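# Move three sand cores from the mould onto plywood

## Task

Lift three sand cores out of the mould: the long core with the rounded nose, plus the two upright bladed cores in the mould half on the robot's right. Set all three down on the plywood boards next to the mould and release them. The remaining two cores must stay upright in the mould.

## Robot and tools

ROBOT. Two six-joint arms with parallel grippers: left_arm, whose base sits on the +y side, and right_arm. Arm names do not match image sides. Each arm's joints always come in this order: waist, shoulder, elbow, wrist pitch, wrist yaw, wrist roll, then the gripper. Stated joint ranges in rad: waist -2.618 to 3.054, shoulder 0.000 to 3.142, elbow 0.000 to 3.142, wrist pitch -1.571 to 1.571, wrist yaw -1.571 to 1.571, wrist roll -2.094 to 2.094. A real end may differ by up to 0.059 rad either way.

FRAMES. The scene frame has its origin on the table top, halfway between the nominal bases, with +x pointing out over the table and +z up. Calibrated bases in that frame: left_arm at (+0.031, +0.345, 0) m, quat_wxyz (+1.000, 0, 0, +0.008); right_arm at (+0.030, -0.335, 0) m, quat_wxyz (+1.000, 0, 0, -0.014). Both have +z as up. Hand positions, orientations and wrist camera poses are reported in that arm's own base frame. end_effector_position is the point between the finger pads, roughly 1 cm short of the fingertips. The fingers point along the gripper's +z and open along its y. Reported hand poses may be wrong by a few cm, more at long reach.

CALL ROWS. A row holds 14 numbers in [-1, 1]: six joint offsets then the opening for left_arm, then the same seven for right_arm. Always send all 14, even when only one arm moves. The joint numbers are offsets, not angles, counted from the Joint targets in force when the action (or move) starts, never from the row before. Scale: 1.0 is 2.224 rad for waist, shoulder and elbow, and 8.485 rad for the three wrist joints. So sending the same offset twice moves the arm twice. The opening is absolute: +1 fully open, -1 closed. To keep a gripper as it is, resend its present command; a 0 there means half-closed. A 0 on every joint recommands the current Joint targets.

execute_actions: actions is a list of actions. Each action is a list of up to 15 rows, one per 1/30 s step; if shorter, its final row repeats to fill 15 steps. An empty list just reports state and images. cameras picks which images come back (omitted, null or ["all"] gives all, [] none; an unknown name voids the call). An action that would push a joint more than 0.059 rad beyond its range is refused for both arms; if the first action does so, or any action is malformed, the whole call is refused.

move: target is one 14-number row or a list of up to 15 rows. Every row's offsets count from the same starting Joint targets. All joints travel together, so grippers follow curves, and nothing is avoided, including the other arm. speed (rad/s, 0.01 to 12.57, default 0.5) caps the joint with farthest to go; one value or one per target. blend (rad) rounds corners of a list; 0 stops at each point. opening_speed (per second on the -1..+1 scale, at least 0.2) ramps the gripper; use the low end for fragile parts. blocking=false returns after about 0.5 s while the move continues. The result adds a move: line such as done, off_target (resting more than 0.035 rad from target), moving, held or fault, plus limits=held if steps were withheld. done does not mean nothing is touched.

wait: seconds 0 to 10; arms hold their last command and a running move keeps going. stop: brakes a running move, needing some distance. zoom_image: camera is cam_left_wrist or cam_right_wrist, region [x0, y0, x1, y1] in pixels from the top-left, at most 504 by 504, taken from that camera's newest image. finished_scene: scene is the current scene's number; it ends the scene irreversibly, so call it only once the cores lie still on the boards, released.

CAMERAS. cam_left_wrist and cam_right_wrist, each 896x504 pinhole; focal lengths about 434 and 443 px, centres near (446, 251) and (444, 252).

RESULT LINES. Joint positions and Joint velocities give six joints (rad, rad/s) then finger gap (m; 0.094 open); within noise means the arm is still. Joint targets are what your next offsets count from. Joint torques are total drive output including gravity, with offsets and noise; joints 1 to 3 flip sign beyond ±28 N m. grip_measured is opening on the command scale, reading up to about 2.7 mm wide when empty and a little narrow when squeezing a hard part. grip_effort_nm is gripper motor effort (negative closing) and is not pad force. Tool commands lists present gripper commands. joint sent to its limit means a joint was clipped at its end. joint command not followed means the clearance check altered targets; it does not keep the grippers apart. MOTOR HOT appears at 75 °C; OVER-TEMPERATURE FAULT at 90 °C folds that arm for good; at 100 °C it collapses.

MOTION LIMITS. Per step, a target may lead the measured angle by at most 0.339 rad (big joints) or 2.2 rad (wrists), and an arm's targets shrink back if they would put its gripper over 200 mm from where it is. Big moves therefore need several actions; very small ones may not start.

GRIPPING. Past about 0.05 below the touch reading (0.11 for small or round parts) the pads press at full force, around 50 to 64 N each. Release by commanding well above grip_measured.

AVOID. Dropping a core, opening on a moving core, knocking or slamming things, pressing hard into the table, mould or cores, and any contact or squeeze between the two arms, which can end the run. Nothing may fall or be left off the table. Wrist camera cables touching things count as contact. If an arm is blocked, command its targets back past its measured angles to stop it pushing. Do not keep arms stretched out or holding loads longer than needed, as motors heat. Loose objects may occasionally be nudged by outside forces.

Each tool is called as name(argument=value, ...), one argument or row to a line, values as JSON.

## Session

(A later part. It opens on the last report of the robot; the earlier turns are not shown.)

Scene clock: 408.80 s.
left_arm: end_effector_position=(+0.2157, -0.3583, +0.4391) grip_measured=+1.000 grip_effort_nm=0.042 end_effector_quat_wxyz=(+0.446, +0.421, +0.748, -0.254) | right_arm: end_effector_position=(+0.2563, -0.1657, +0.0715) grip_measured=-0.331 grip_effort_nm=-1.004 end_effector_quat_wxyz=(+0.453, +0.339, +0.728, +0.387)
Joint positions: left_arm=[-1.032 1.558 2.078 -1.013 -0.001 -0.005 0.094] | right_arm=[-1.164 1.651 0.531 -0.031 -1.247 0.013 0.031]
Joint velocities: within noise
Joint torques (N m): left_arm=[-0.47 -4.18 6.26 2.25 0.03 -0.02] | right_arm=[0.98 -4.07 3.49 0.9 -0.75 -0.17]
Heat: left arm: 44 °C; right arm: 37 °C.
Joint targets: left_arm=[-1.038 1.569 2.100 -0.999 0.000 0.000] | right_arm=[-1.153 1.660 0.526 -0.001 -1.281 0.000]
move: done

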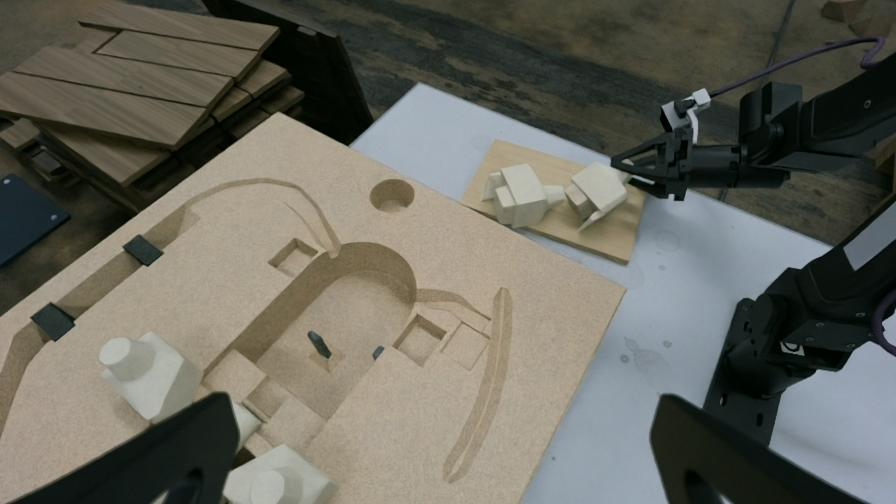

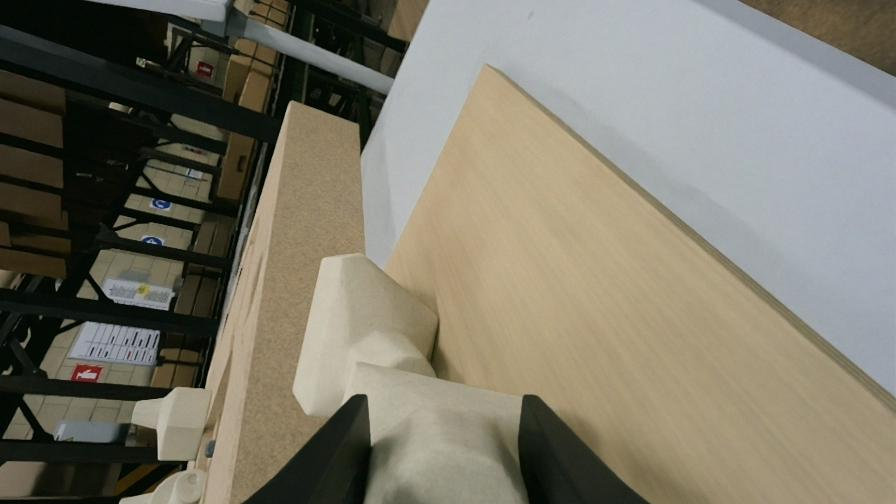

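move(
  target=[
    [0,0,0,0,0,0,1,-0.018,0,0,0,0,0,-0.4],
    [0,0,0,0,0,0,1,-0.018,0.008,-0.004,0.003,0,0,-0.4],
    [0,0,0,0,0,0,1,-0.018,0.008,-0.004,0.003,0,0,0.3],
  ],
  speed=0.1,
  opening_speed=0.25,
)

zoom_image(
  camera="cam_left_wrist",
  region=[480, 80, 740, 300],
)

move(
  target=[0,0,0,0,0,0,1,-0.11,0,0,0,-0.029,0,0.3],
  speed=0.15,
)

zoom_image(
  camera="cam_left_wrist",
  region=[480, 80, 740, 300],
)

Scene clock: 417.63 s.
left_arm: end_effector_position=(+0.2157, -0.3584, +0.4392) grip_measured=+1.000 grip_effort_nm=0.037 end_effector_quat_wxyz=(+0.446, +0.421, +0.747, -0.254) | right_arm: end_effector_position=(+0.2523, -0.1696, +0.0669) grip_measured=+0.297 grip_effort_nm=0.168 end_effector_quat_wxyz=(+0.456, +0.349, +0.722, +0.386)
Joint positions: left_arm=[-1.032 1.558 2.078 -1.012 -0.001 -0.005 0.094] | right_arm=[-1.187 1.671 0.521 -0.007 -1.253 0.016 0.061]
Joint velocities: within noise
Joint torques (N m): left_arm=[-0.46 -4.29 6.08 2.23 0.04 -0.03] | right_arm=[-0.61 -4.3 3.4 0.9 -0.7 -0.2]
Heat: left arm: 44 °C; right arm: 37 °C.
Joint targets: left_arm=[-1.038 1.569 2.100 -0.998 0.000 0.000] | right_arm=[-1.193 1.678 0.517 0.024 -1.281 0.000]
move: done

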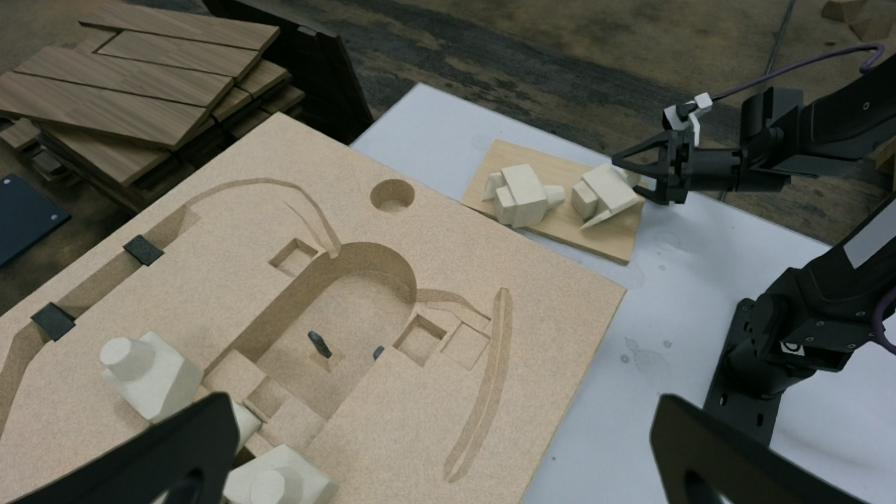

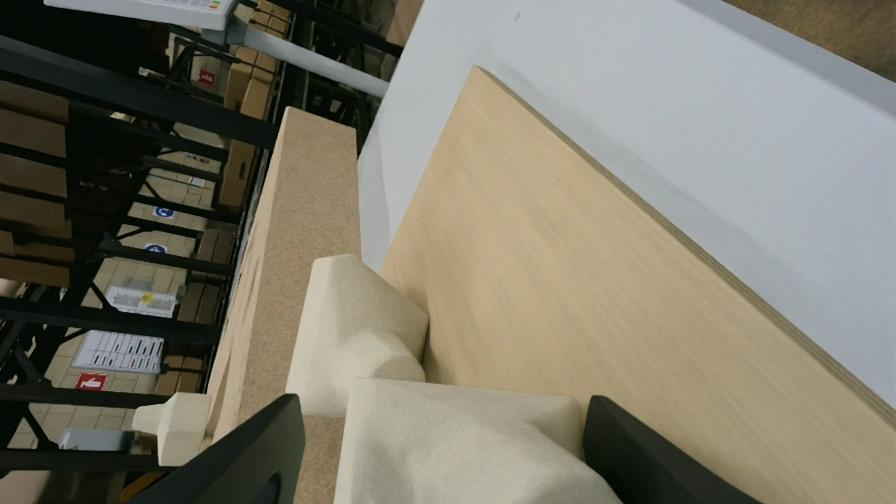

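Scaled by 1.938.

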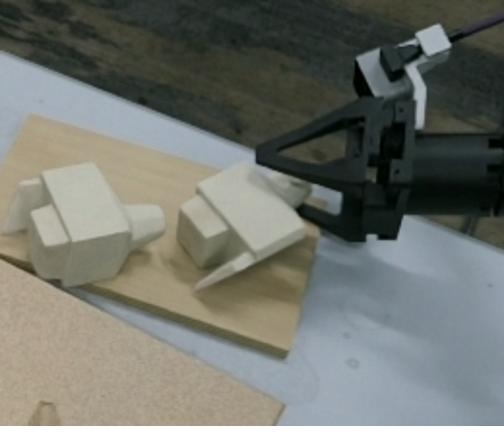

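Scene clock: 419.87 s.
left_arm: end_effector_position=(+0.2157, -0.3584, +0.4392) grip_measured=+1.000 grip_effort_nm=0.027 end_effector_quat_wxyz=(+0.446, +0.421, +0.747, -0.254) | right_arm: end_effector_position=(+0.2095, -0.2079, +0.1073) grip_measured=+0.297 grip_effort_nm=0.164 end_effector_quat_wxyz=(+0.551, +0.366, +0.630, +0.408)
Joint positions: left_arm=[-1.032 1.558 2.078 -1.012 -0.001 -0.005 0.094] | right_arm=[-1.433 1.671 0.521 -0.001 -1.504 0.016 0.061]
Joint velocities: within noise
Joint torques (N m): left_arm=[-0.46 -4.25 6.19 2.24 0.05 -0.01] | right_arm=[-0.57 -4.23 3.37 0.79 -0.65 -0.21]
Heat: left arm: 44 °C; right arm: 37 °C.
Joint targets: left_arm=[-1.038 1.569 2.100 -0.998 0.000 0.000] | right_arm=[-1.438 1.678 0.517 0.024 -1.526 0.001]
move: done

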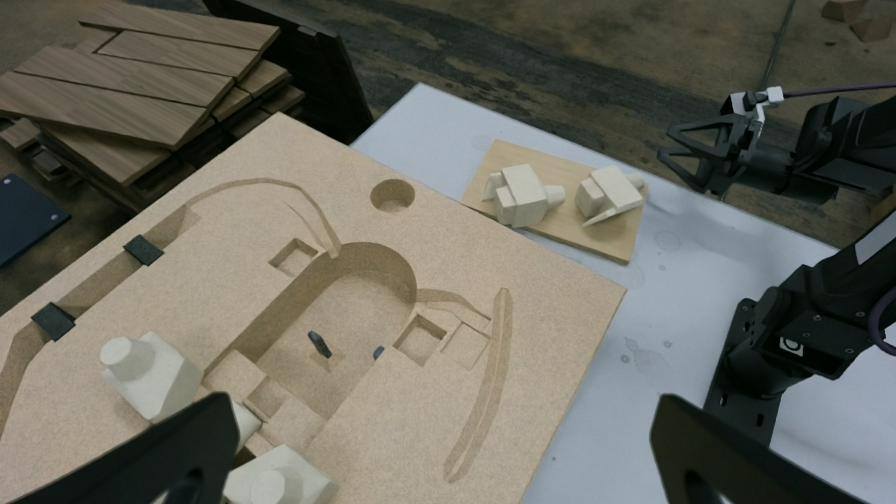

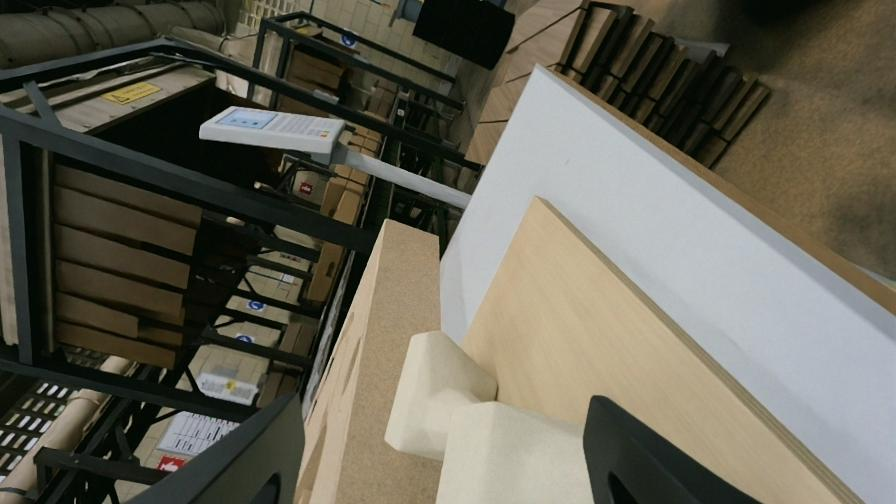

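Scaled by 1.938.

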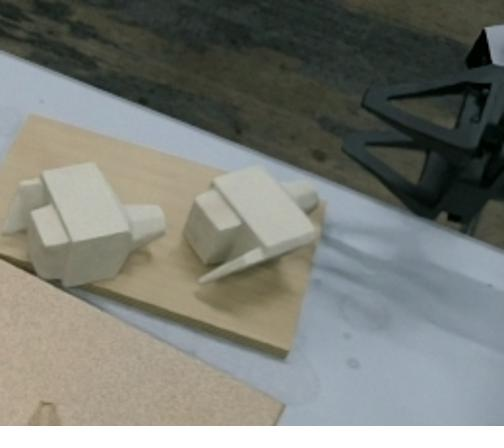

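move(
  target=[0.2298,0.1397,-0.0439,-0.0147,0,0,1,0,-0.06,0.06,-0.03,0.1,0,1],
  speed=0.6,
  cameras=["cam_left_wrist"],
)

Scene clock: 443.37 s.
left_arm: end_effector_position=(+0.4069, -0.2347, +0.2570) grip_measured=+1.000 grip_effort_nm=0.022 end_effector_quat_wxyz=(+0.280, +0.246, +0.925, -0.076) | right_arm: end_effector_position=(+0.1516, -0.2755, +0.0265) grip_measured=+0.997 grip_effort_nm=0.168 end_effector_quat_wxyz=(+0.354, +0.563, +0.736, +0.123)
Joint positions: left_arm=[-0.526 1.869 2.006 -1.12 -0.001 -0.005 0.094] | right_arm=[-1.433 1.569 0.625 -0.225 -0.674 0.016 0.094]
Joint velocities: within noise
Joint torques (N m): left_arm=[-0.08 -7.54 4.74 1.47 0.03 -0.02] | right_arm=[-0.46 -6.87 6.54 0.64 -0.35 -0.21]
Heat: left arm: 44 °C; right arm: 36 °C.
Joint targets: left_arm=[-0.527 1.880 2.002 -1.123 0.000 0.000] | right_arm=[-1.438 1.545 0.650 -0.230 -0.678 0.001]
move: done
Images, in order (width x height): cam_left_wrist 896x504.

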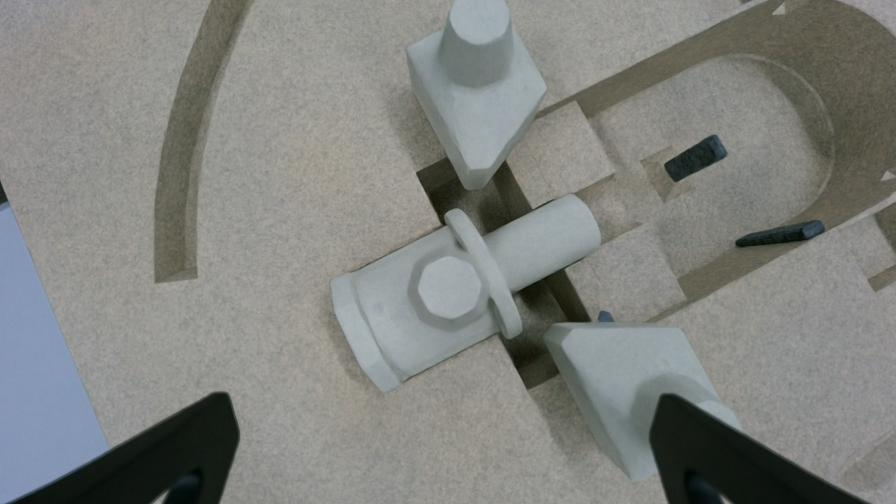

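move(
  target=[
    [-0.0015,0.0597,0.018,0.011,0,0,1,0,0,0.03,0,0.08,0,1],
    [-0.0015,0.0429,-0.1021,0.0381,0,0,1,0,0,0.03,0,0.08,0,1],
  ],
  speed=[0.3,0.15],
  cameras=["cam_left_wrist"],
)

Scene clock: 457.47 s.
left_arm: end_effector_position=(+0.4404, -0.2542, +0.1549) grip_measured=+1.000 grip_effort_nm=0.032 end_effector_quat_wxyz=(+0.260, +0.248, +0.931, -0.070) | right_arm: end_effector_position=(+0.0475, -0.3297, +0.0098) grip_measured=+0.997 grip_effort_nm=0.173 end_effector_quat_wxyz=(+0.175, +0.641, +0.732, -0.149)
Joint positions: left_arm=[-0.526 1.991 1.782 -0.817 -0.001 -0.005 0.094] | right_arm=[-1.433 1.569 0.689 -0.227 -0.003 0.008 0.094]
Joint velocities: within noise
Joint torques (N m): left_arm=[-0.38 -10.7 4.74 1.65 0.06 0] | right_arm=[-0.47 -7.17 7.09 0.8 0.03 -0.11]
Heat: left arm: 43 °C; right arm: 37 °C.
Joint targets: left_arm=[-0.530 1.975 1.775 -0.800 0.000 0.000] | right_arm=[-1.438 1.545 0.717 -0.230 0.001 0.001]
move: done
Images, in order (width x height): cam_left_wrist 896x504.

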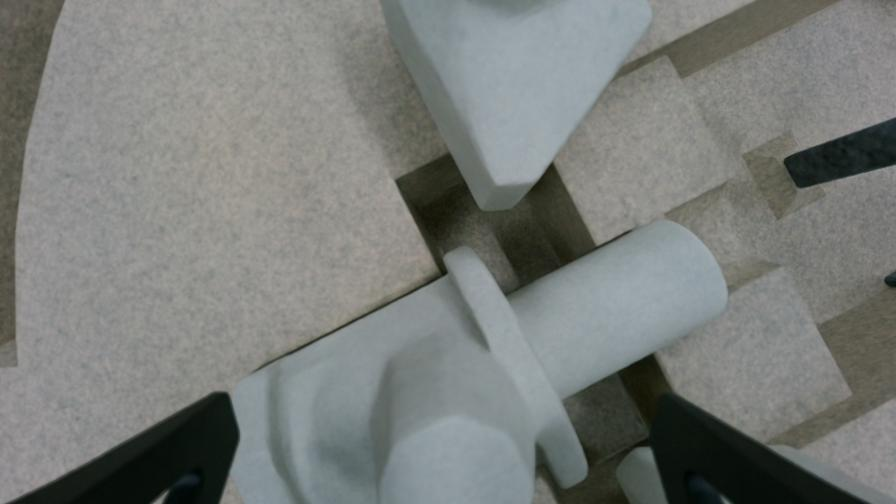

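move(
  target=[0,0,0,0,0,0,-0.15,0,0,0,0,0,0,1],
  opening_speed=1,
  cameras=["cam_left_wrist"],
)

move(
  target=[0,0,0,0,0,0,-0.55,0,0,0,0,0,0,1],
  opening_speed=0.25,
  cameras=["cam_left_wrist"],
)

Scene clock: 463.37 s.
left_arm: end_effector_position=(+0.4405, -0.2545, +0.1550) grip_measured=-0.148 grip_effort_nm=-0.085 end_effector_quat_wxyz=(+0.260, +0.248, +0.931, -0.071) | right_arm: end_effector_position=(+0.0474, -0.3296, +0.0097) grip_measured=+0.997 grip_effort_nm=0.173 end_effector_quat_wxyz=(+0.175, +0.642, +0.732, -0.149)
Joint positions: left_arm=[-0.526 1.991 1.782 -0.816 0.001 -0.005 0.04] | right_arm=[-1.433 1.569 0.689 -0.227 -0.003 0.008 0.094]
Joint velocities: within noise
Joint torques (N m): left_arm=[-0.35 -10.77 4.68 1.62 0.04 0] | right_arm=[-0.49 -7.17 7.06 0.8 0.03 -0.11]
Heat: left arm: 42 °C; right arm: 37 °C.
Joint targets: left_arm=[-0.530 1.975 1.775 -0.800 -0.001 0.000] | right_arm=[-1.438 1.545 0.717 -0.230 0.001 0.001]
move: done
Images, in order (width x height): cam_left_wrist 896x504.

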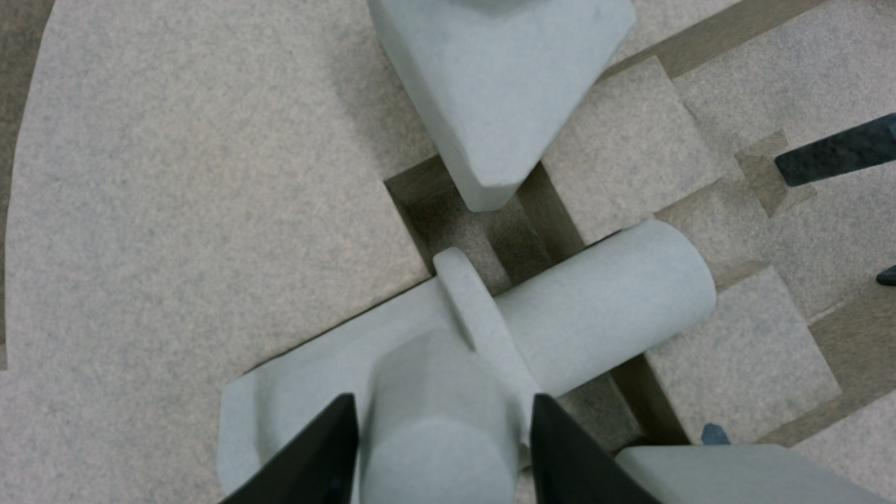

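Scene clock: 465.17 s.
left_arm: end_effector_position=(+0.4405, -0.2545, +0.1550) grip_measured=-0.264 grip_effort_nm=-0.994 end_effector_quat_wxyz=(+0.260, +0.248, +0.931, -0.071) | right_arm: end_effector_position=(+0.0474, -0.3296, +0.0097) grip_measured=+0.997 grip_effort_nm=0.173 end_effector_quat_wxyz=(+0.175, +0.642, +0.732, -0.149)
Joint positions: left_arm=[-0.526 1.991 1.782 -0.816 0.001 -0.005 0.035] | right_arm=[-1.433 1.569 0.689 -0.227 -0.003 0.008 0.094]
Joint velocities: within noise
Joint torques (N m): left_arm=[-0.36 -10.66 4.68 1.6 0.03 -0.02] | right_arm=[-0.46 -7.15 7.08 0.8 0.03 -0.12]
Heat: left arm: 42 °C; right arm: 37 °C.
Joint targets: left_arm=[-0.530 1.975 1.775 -0.800 -0.001 0.000] | right_arm=[-1.438 1.545 0.717 -0.230 0.001 0.001]
move: done
Images, in order (width x height): cam_left_wrist 896x504.

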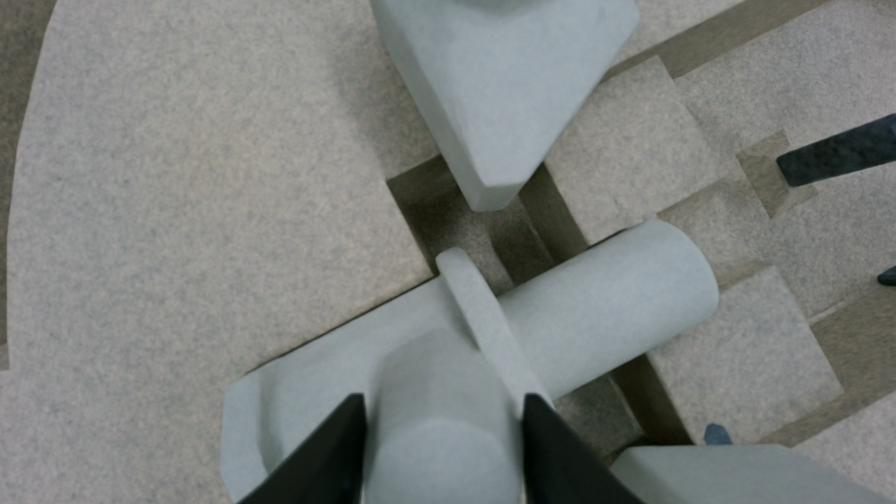

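move(
  target=[
    [0,0.017,0.12,-0.027,0,0,-0.55,0,0,0.1,0,0,0,1],
    [0,0.0424,0.2153,-0.0453,0,0,-0.55,0,0,0.1,0,0,0,1],
  ],
  speed=[0.15,0.25],
  blend=0.03,
  cameras=["cam_left_wrist"],
)

Scene clock: 472.77 s.
left_arm: end_effector_position=(+0.4264, -0.2468, +0.2128) grip_measured=-0.266 grip_effort_nm=-0.994 end_effector_quat_wxyz=(+0.213, +0.253, +0.942, -0.059) | right_arm: end_effector_position=(+0.0574, -0.4022, +0.0867) grip_measured=+0.997 grip_effort_nm=0.178 end_effector_quat_wxyz=(+0.253, +0.621, +0.709, -0.217)
Joint positions: left_arm=[-0.526 2.084 2.202 -1.244 0.002 -0.002 0.034] | right_arm=[-1.433 1.569 0.91 -0.23 -0.003 0.008 0.094]
Joint velocities: within noise
Joint torques (N m): left_arm=[-0.35 -10.82 9.32 1.9 0.01 -0.03] | right_arm=[-0.47 -7.92 8.08 1.1 0.03 -0.11]
Heat: left arm: 41 °C; right arm: 38 °C.
Joint targets: left_arm=[-0.530 2.070 2.254 -1.185 0.000 -0.001] | right_arm=[-1.438 1.545 0.939 -0.230 0.001 0.001]
move: off_target (left_arm); left_arm: the wrist pitch is farthest, 0.059 rad from its target
Images, in order (width x height): cam_left_wrist 896x504.

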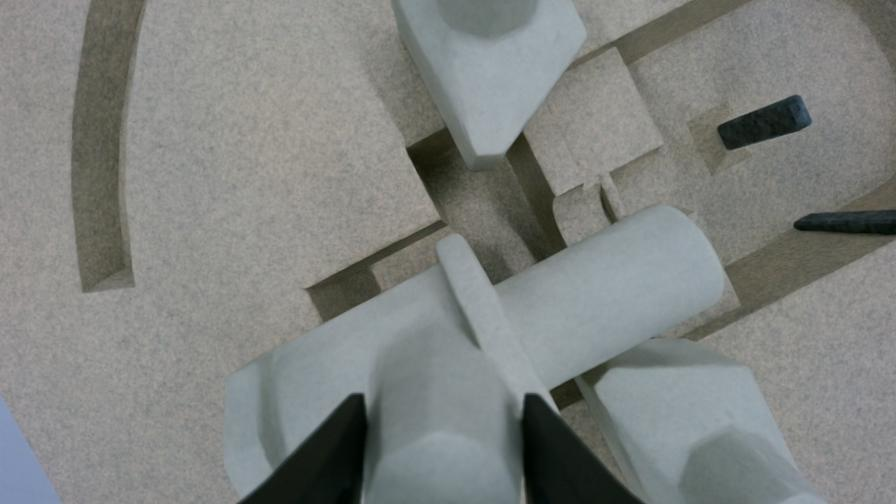

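move(
  target=[
    [0.135,-0.005,0.01,0.004,0,0,-0.55,0,0,0,0,0,0,1],
    [0.2473,-0.1741,-0.159,0.006,0,0,-0.55,0,0,0,0,0,0,1],
    [0.4105,-0.1741,-0.159,0.006,0,0,-0.55,0,0,0,0,0,0,1],
  ],
  speed=[0.3,0.4,0.4],
  blend=0.05,
  cameras=["cam_left_wrist"],
)

Scene clock: 487.97 s.
left_arm: end_effector_position=(+0.3887, +0.1599, +0.2493) grip_measured=-0.266 grip_effort_nm=-0.989 end_effector_quat_wxyz=(+0.236, -0.187, +0.952, +0.049) | right_arm: end_effector_position=(+0.0574, -0.4022, +0.0867) grip_measured=+0.997 grip_effort_nm=0.168 end_effector_quat_wxyz=(+0.253, +0.621, +0.709, -0.217)
Joint positions: left_arm=[0.385 1.757 1.886 -1.213 -0.007 -0.002 0.034] | right_arm=[-1.433 1.569 0.91 -0.23 -0.003 0.008 0.094]
Joint velocities: within noise
Joint torques (N m): left_arm=[-0.17 -13.05 6.06 2.21 0.09 -0.03] | right_arm=[-0.44 -7.92 8.06 1.1 0.02 -0.12]
Heat: left arm: 42 °C; right arm: 38 °C.
Joint targets: left_arm=[0.382 1.682 1.900 -1.133 0.000 -0.001] | right_arm=[-1.438 1.545 0.939 -0.230 0.001 0.001]
move: off_target (left_arm); left_arm: the wrist pitch is farthest, 0.079 rad from its target
Images, in order (width x height): cam_left_wrist 896x504.

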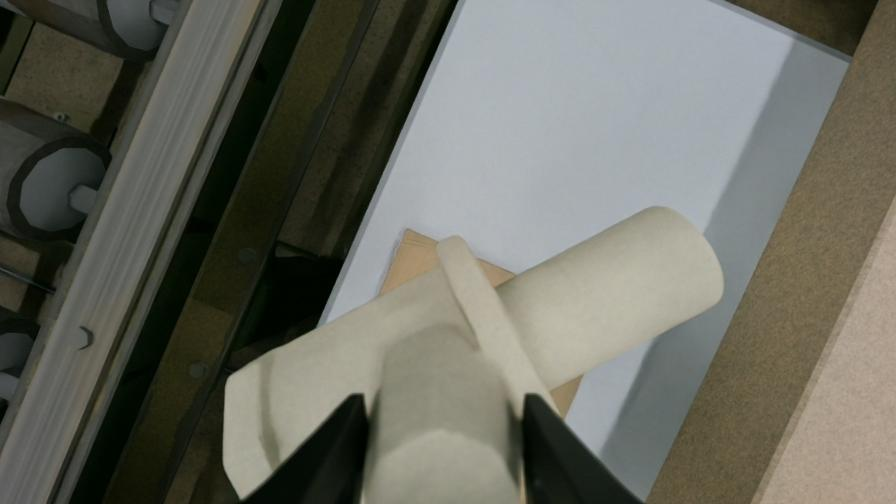

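move(
  target=[
    [0.0121,-0.2085,-0.3884,0.0442,0,0,-0.55,0,0,0,0,0,0,1],
    [0.0121,-0.2043,-0.4753,0.0681,0,0,-0.55,0,0,0,0,0,0,1],
  ],
  speed=[0.4,0.15],
)

Scene clock: 503.27 s.
left_arm: end_effector_position=(+0.2851, +0.1231, +0.1148) grip_measured=-0.266 grip_effort_nm=-1.009 end_effector_quat_wxyz=(+0.256, -0.194, +0.945, +0.054) | right_arm: end_effector_position=(+0.0574, -0.4022, +0.0867) grip_measured=+0.997 grip_effort_nm=0.168 end_effector_quat_wxyz=(+0.253, +0.621, +0.709, -0.217)
Joint positions: left_arm=[0.401 1.247 0.849 -0.643 -0.005 -0.002 0.034] | right_arm=[-1.433 1.569 0.91 -0.23 -0.003 0.008 0.094]
Joint velocities: within noise
Joint torques (N m): left_arm=[0.61 -4.82 4.72 2.37 0.05 -0.06] | right_arm=[-0.46 -7.94 8.09 1.1 0.03 -0.12]
Heat: left arm: 45 °C; right arm: 39 °C.
Joint targets: left_arm=[0.409 1.228 0.843 -0.556 0.000 -0.001] | right_arm=[-1.438 1.545 0.939 -0.230 0.001 0.001]
move: off_target (left_arm); left_arm: the wrist pitch is farthest, 0.088 rad from its target

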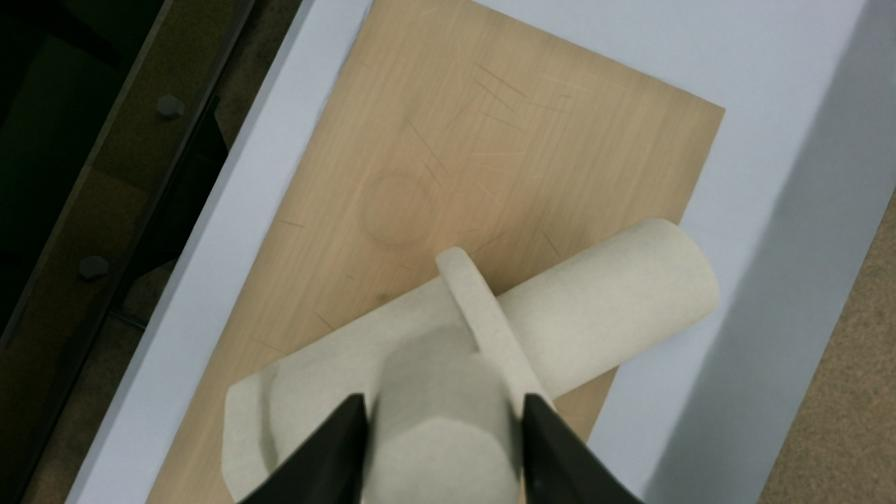

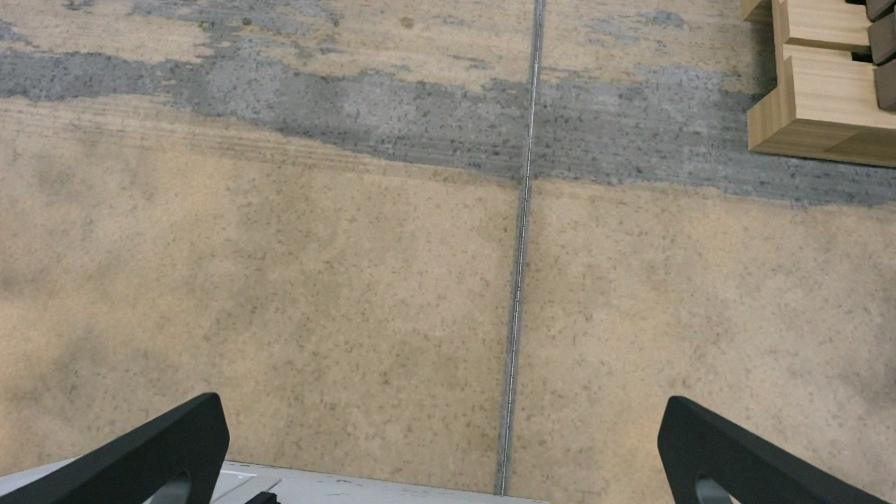

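move(
  target=[
    [0.036,0,0,0,0,0,-0.55,0,0,0,0,0,0,1],
    [0.036,0.0047,-0.0196,0.0065,0,0,-0.55,0,0,0,0,0,0,1],
  ],
  speed=[0.2,0.1],
  cameras=["cam_left_wrist"],
)

Scene clock: 509.47 s.
left_arm: end_effector_position=(+0.2836, +0.1462, +0.1155) grip_measured=-0.266 grip_effort_nm=-0.999 end_effector_quat_wxyz=(+0.281, -0.227, +0.930, +0.063) | right_arm: end_effector_position=(+0.0574, -0.4022, +0.0867) grip_measured=+0.997 grip_effort_nm=0.168 end_effector_quat_wxyz=(+0.253, +0.621, +0.709, -0.217)
Joint positions: left_arm=[0.479 1.238 0.817 -0.564 0.01 -0.002 0.034] | right_arm=[-1.433 1.569 0.91 -0.23 -0.003 0.008 0.094]
Joint velocities: within noise
Joint torques (N m): left_arm=[0.98 -3.37 3.92 2.22 -0.1 -0.04] | right_arm=[-0.49 -7.91 8.05 1.11 0.03 -0.11]
Heat: left arm: 44 °C; right arm: 39 °C.
Joint targets: left_arm=[0.490 1.238 0.799 -0.501 0.000 -0.001] | right_arm=[-1.438 1.545 0.939 -0.230 0.001 0.001]
move: off_target (left_arm); left_arm: the wrist pitch is farthest, 0.063 rad from its target
Images, in order (width x height): cam_left_wrist 896x504.

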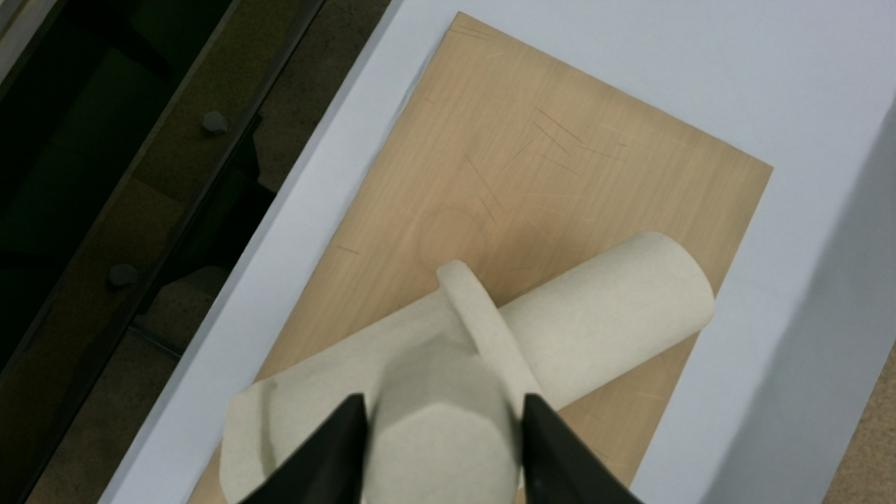

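move(
  target=[
    [-0.008,0.003,-0.008,0.0005,0,0,-0.55,0,0,0,0,0,0,1],
    [-0.008,0.003,-0.008,0.0005,0,0,-0.1,0,0,0,0,0,0,1],
  ],
  speed=0.1,
  opening_speed=0.2,
  cameras=["cam_left_wrist"],
)

Scene clock: 515.47 s.
left_arm: end_effector_position=(+0.2862, +0.1472, +0.1117) grip_measured=-0.102 grip_effort_nm=0.139 end_effector_quat_wxyz=(+0.291, -0.225, +0.927, +0.066) | right_arm: end_effector_position=(+0.0574, -0.4022, +0.0867) grip_measured=+0.997 grip_effort_nm=0.173 end_effector_quat_wxyz=(+0.253, +0.621, +0.709, -0.217)
Joint positions: left_arm=[0.477 1.237 0.789 -0.516 0.009 -0.002 0.042] | right_arm=[-1.433 1.569 0.91 -0.23 -0.003 0.008 0.094]
Joint velocities: within noise
Joint torques (N m): left_arm=[-0.35 -2.82 4.72 1.77 -0.08 -0.05] | right_arm=[-0.49 -7.92 8.08 1.1 0.03 -0.11]
Heat: left arm: 44 °C; right arm: 39 °C.
Joint targets: left_arm=[0.472 1.245 0.782 -0.496 -0.001 -0.001] | right_arm=[-1.438 1.545 0.939 -0.230 0.001 0.001]
move: done; target 2's new numbers were sent with left_arm's wrist pitch 0.046 rad from that target
Images, in order (width x height): cam_left_wrist 896x504.

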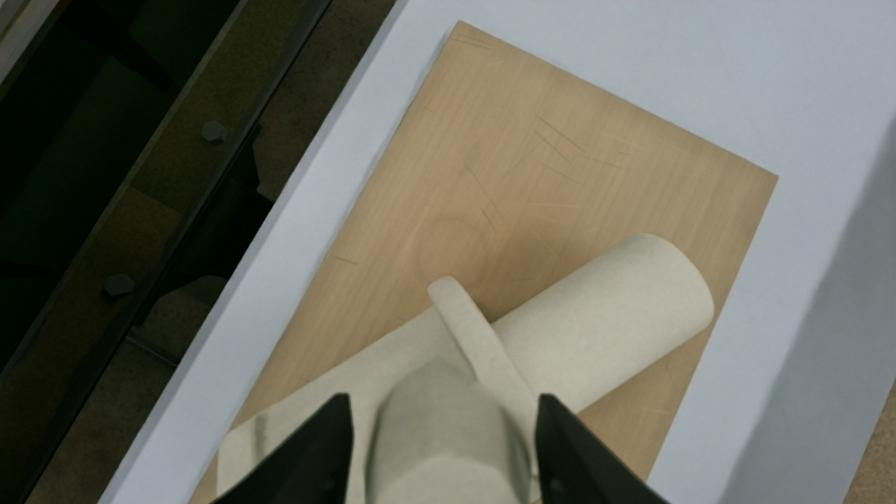

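move(
  target=[0,0,0,0,0,0,0.4,0,0,0,0,0,0,1],
  opening_speed=0.25,
  cameras=["cam_left_wrist"],
)

Scene clock: 519.70 s.
left_arm: end_effector_position=(+0.2863, +0.1474, +0.1118) grip_measured=+0.398 grip_effort_nm=0.144 end_effector_quat_wxyz=(+0.291, -0.225, +0.927, +0.066) | right_arm: end_effector_position=(+0.0574, -0.4022, +0.0867) grip_measured=+0.997 grip_effort_nm=0.173 end_effector_quat_wxyz=(+0.253, +0.621, +0.709, -0.217)
Joint positions: left_arm=[0.477 1.237 0.789 -0.516 0.008 -0.002 0.066] | right_arm=[-1.433 1.569 0.91 -0.23 -0.003 0.008 0.094]
Joint velocities: within noise
Joint torques (N m): left_arm=[-0.42 -2.78 4.7 1.72 -0.05 -0.05] | right_arm=[-0.47 -7.95 8.08 1.1 0.03 -0.12]
Heat: left arm: 43 °C; right arm: 39 °C.
Joint targets: left_arm=[0.472 1.245 0.782 -0.496 0.000 -0.001] | right_arm=[-1.438 1.545 0.939 -0.230 0.001 0.001]
move: done
Images, in order (width x height): cam_left_wrist 896x504.

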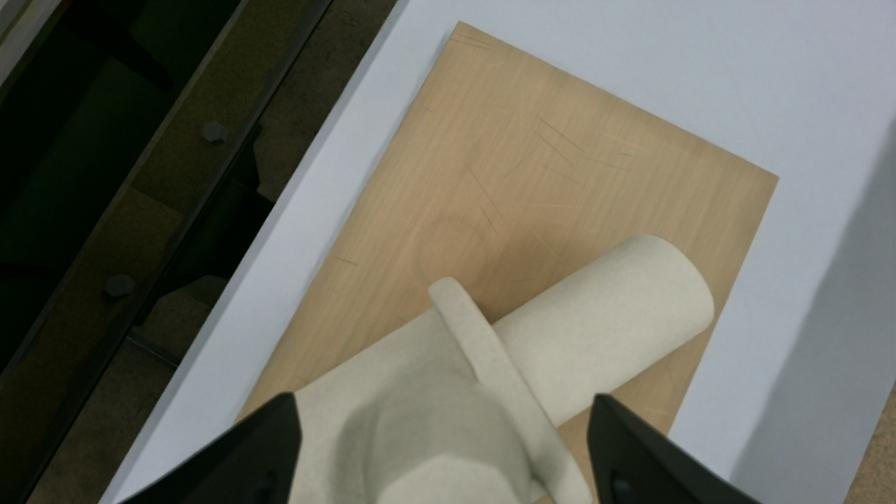

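move(
  target=[
    [0,0,0,0,0,0,1,0,0,0,0,0,0,1],
    [0,-0.012,0.114,-0.031,0,0,1,0,0,0,0,0,0,1],
    [0,0.09,0.45,-0.09,0,0,1,0,0,0,0,0,0,1],
  ],
  speed=[0.3,0.3,0.8],
  cameras=["cam_left_wrist"],
)

Scene clock: 525.57 s.
left_arm: end_effector_position=(+0.3076, +0.1585, +0.3166) grip_measured=+0.998 grip_effort_nm=0.144 end_effector_quat_wxyz=(+0.308, -0.224, +0.922, +0.071) | right_arm: end_effector_position=(+0.0574, -0.4022, +0.0867) grip_measured=+0.997 grip_effort_nm=0.173 end_effector_quat_wxyz=(+0.253, +0.621, +0.709, -0.217)
Joint positions: left_arm=[0.477 1.435 1.761 -1.254 0.007 -0.002 0.094] | right_arm=[-1.433 1.569 0.91 -0.23 -0.003 0.008 0.094]
Joint velocities: within noise
Joint torques (N m): left_arm=[-0.31 -3.67 6.38 1.52 -0.07 -0.05] | right_arm=[-0.44 -7.94 8.08 1.1 0.03 -0.12]
Heat: left arm: 43 °C; right arm: 39 °C.
Joint targets: left_arm=[0.472 1.445 1.782 -1.260 0.000 -0.001] | right_arm=[-1.438 1.545 0.939 -0.230 0.001 0.001]
move: done
Images, in order (width x height): cam_left_wrist 896x504.

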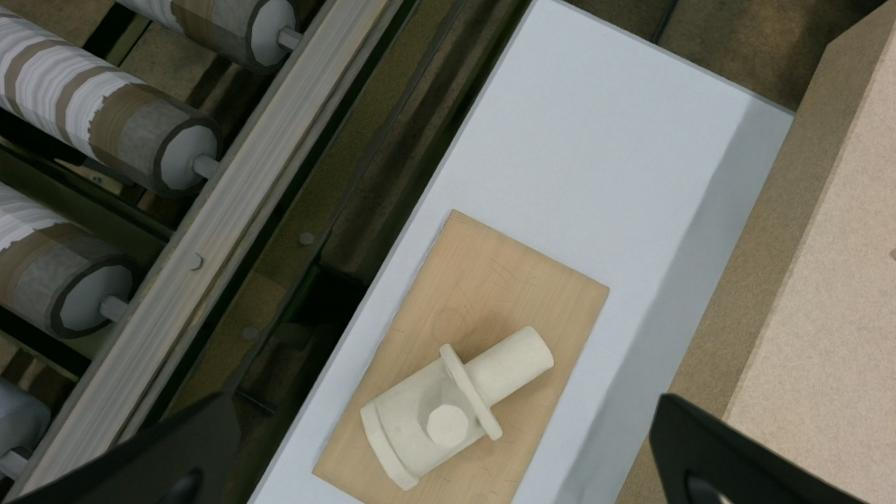

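finished_scene(
  scene=1,
)

The scene is finished: the task was done.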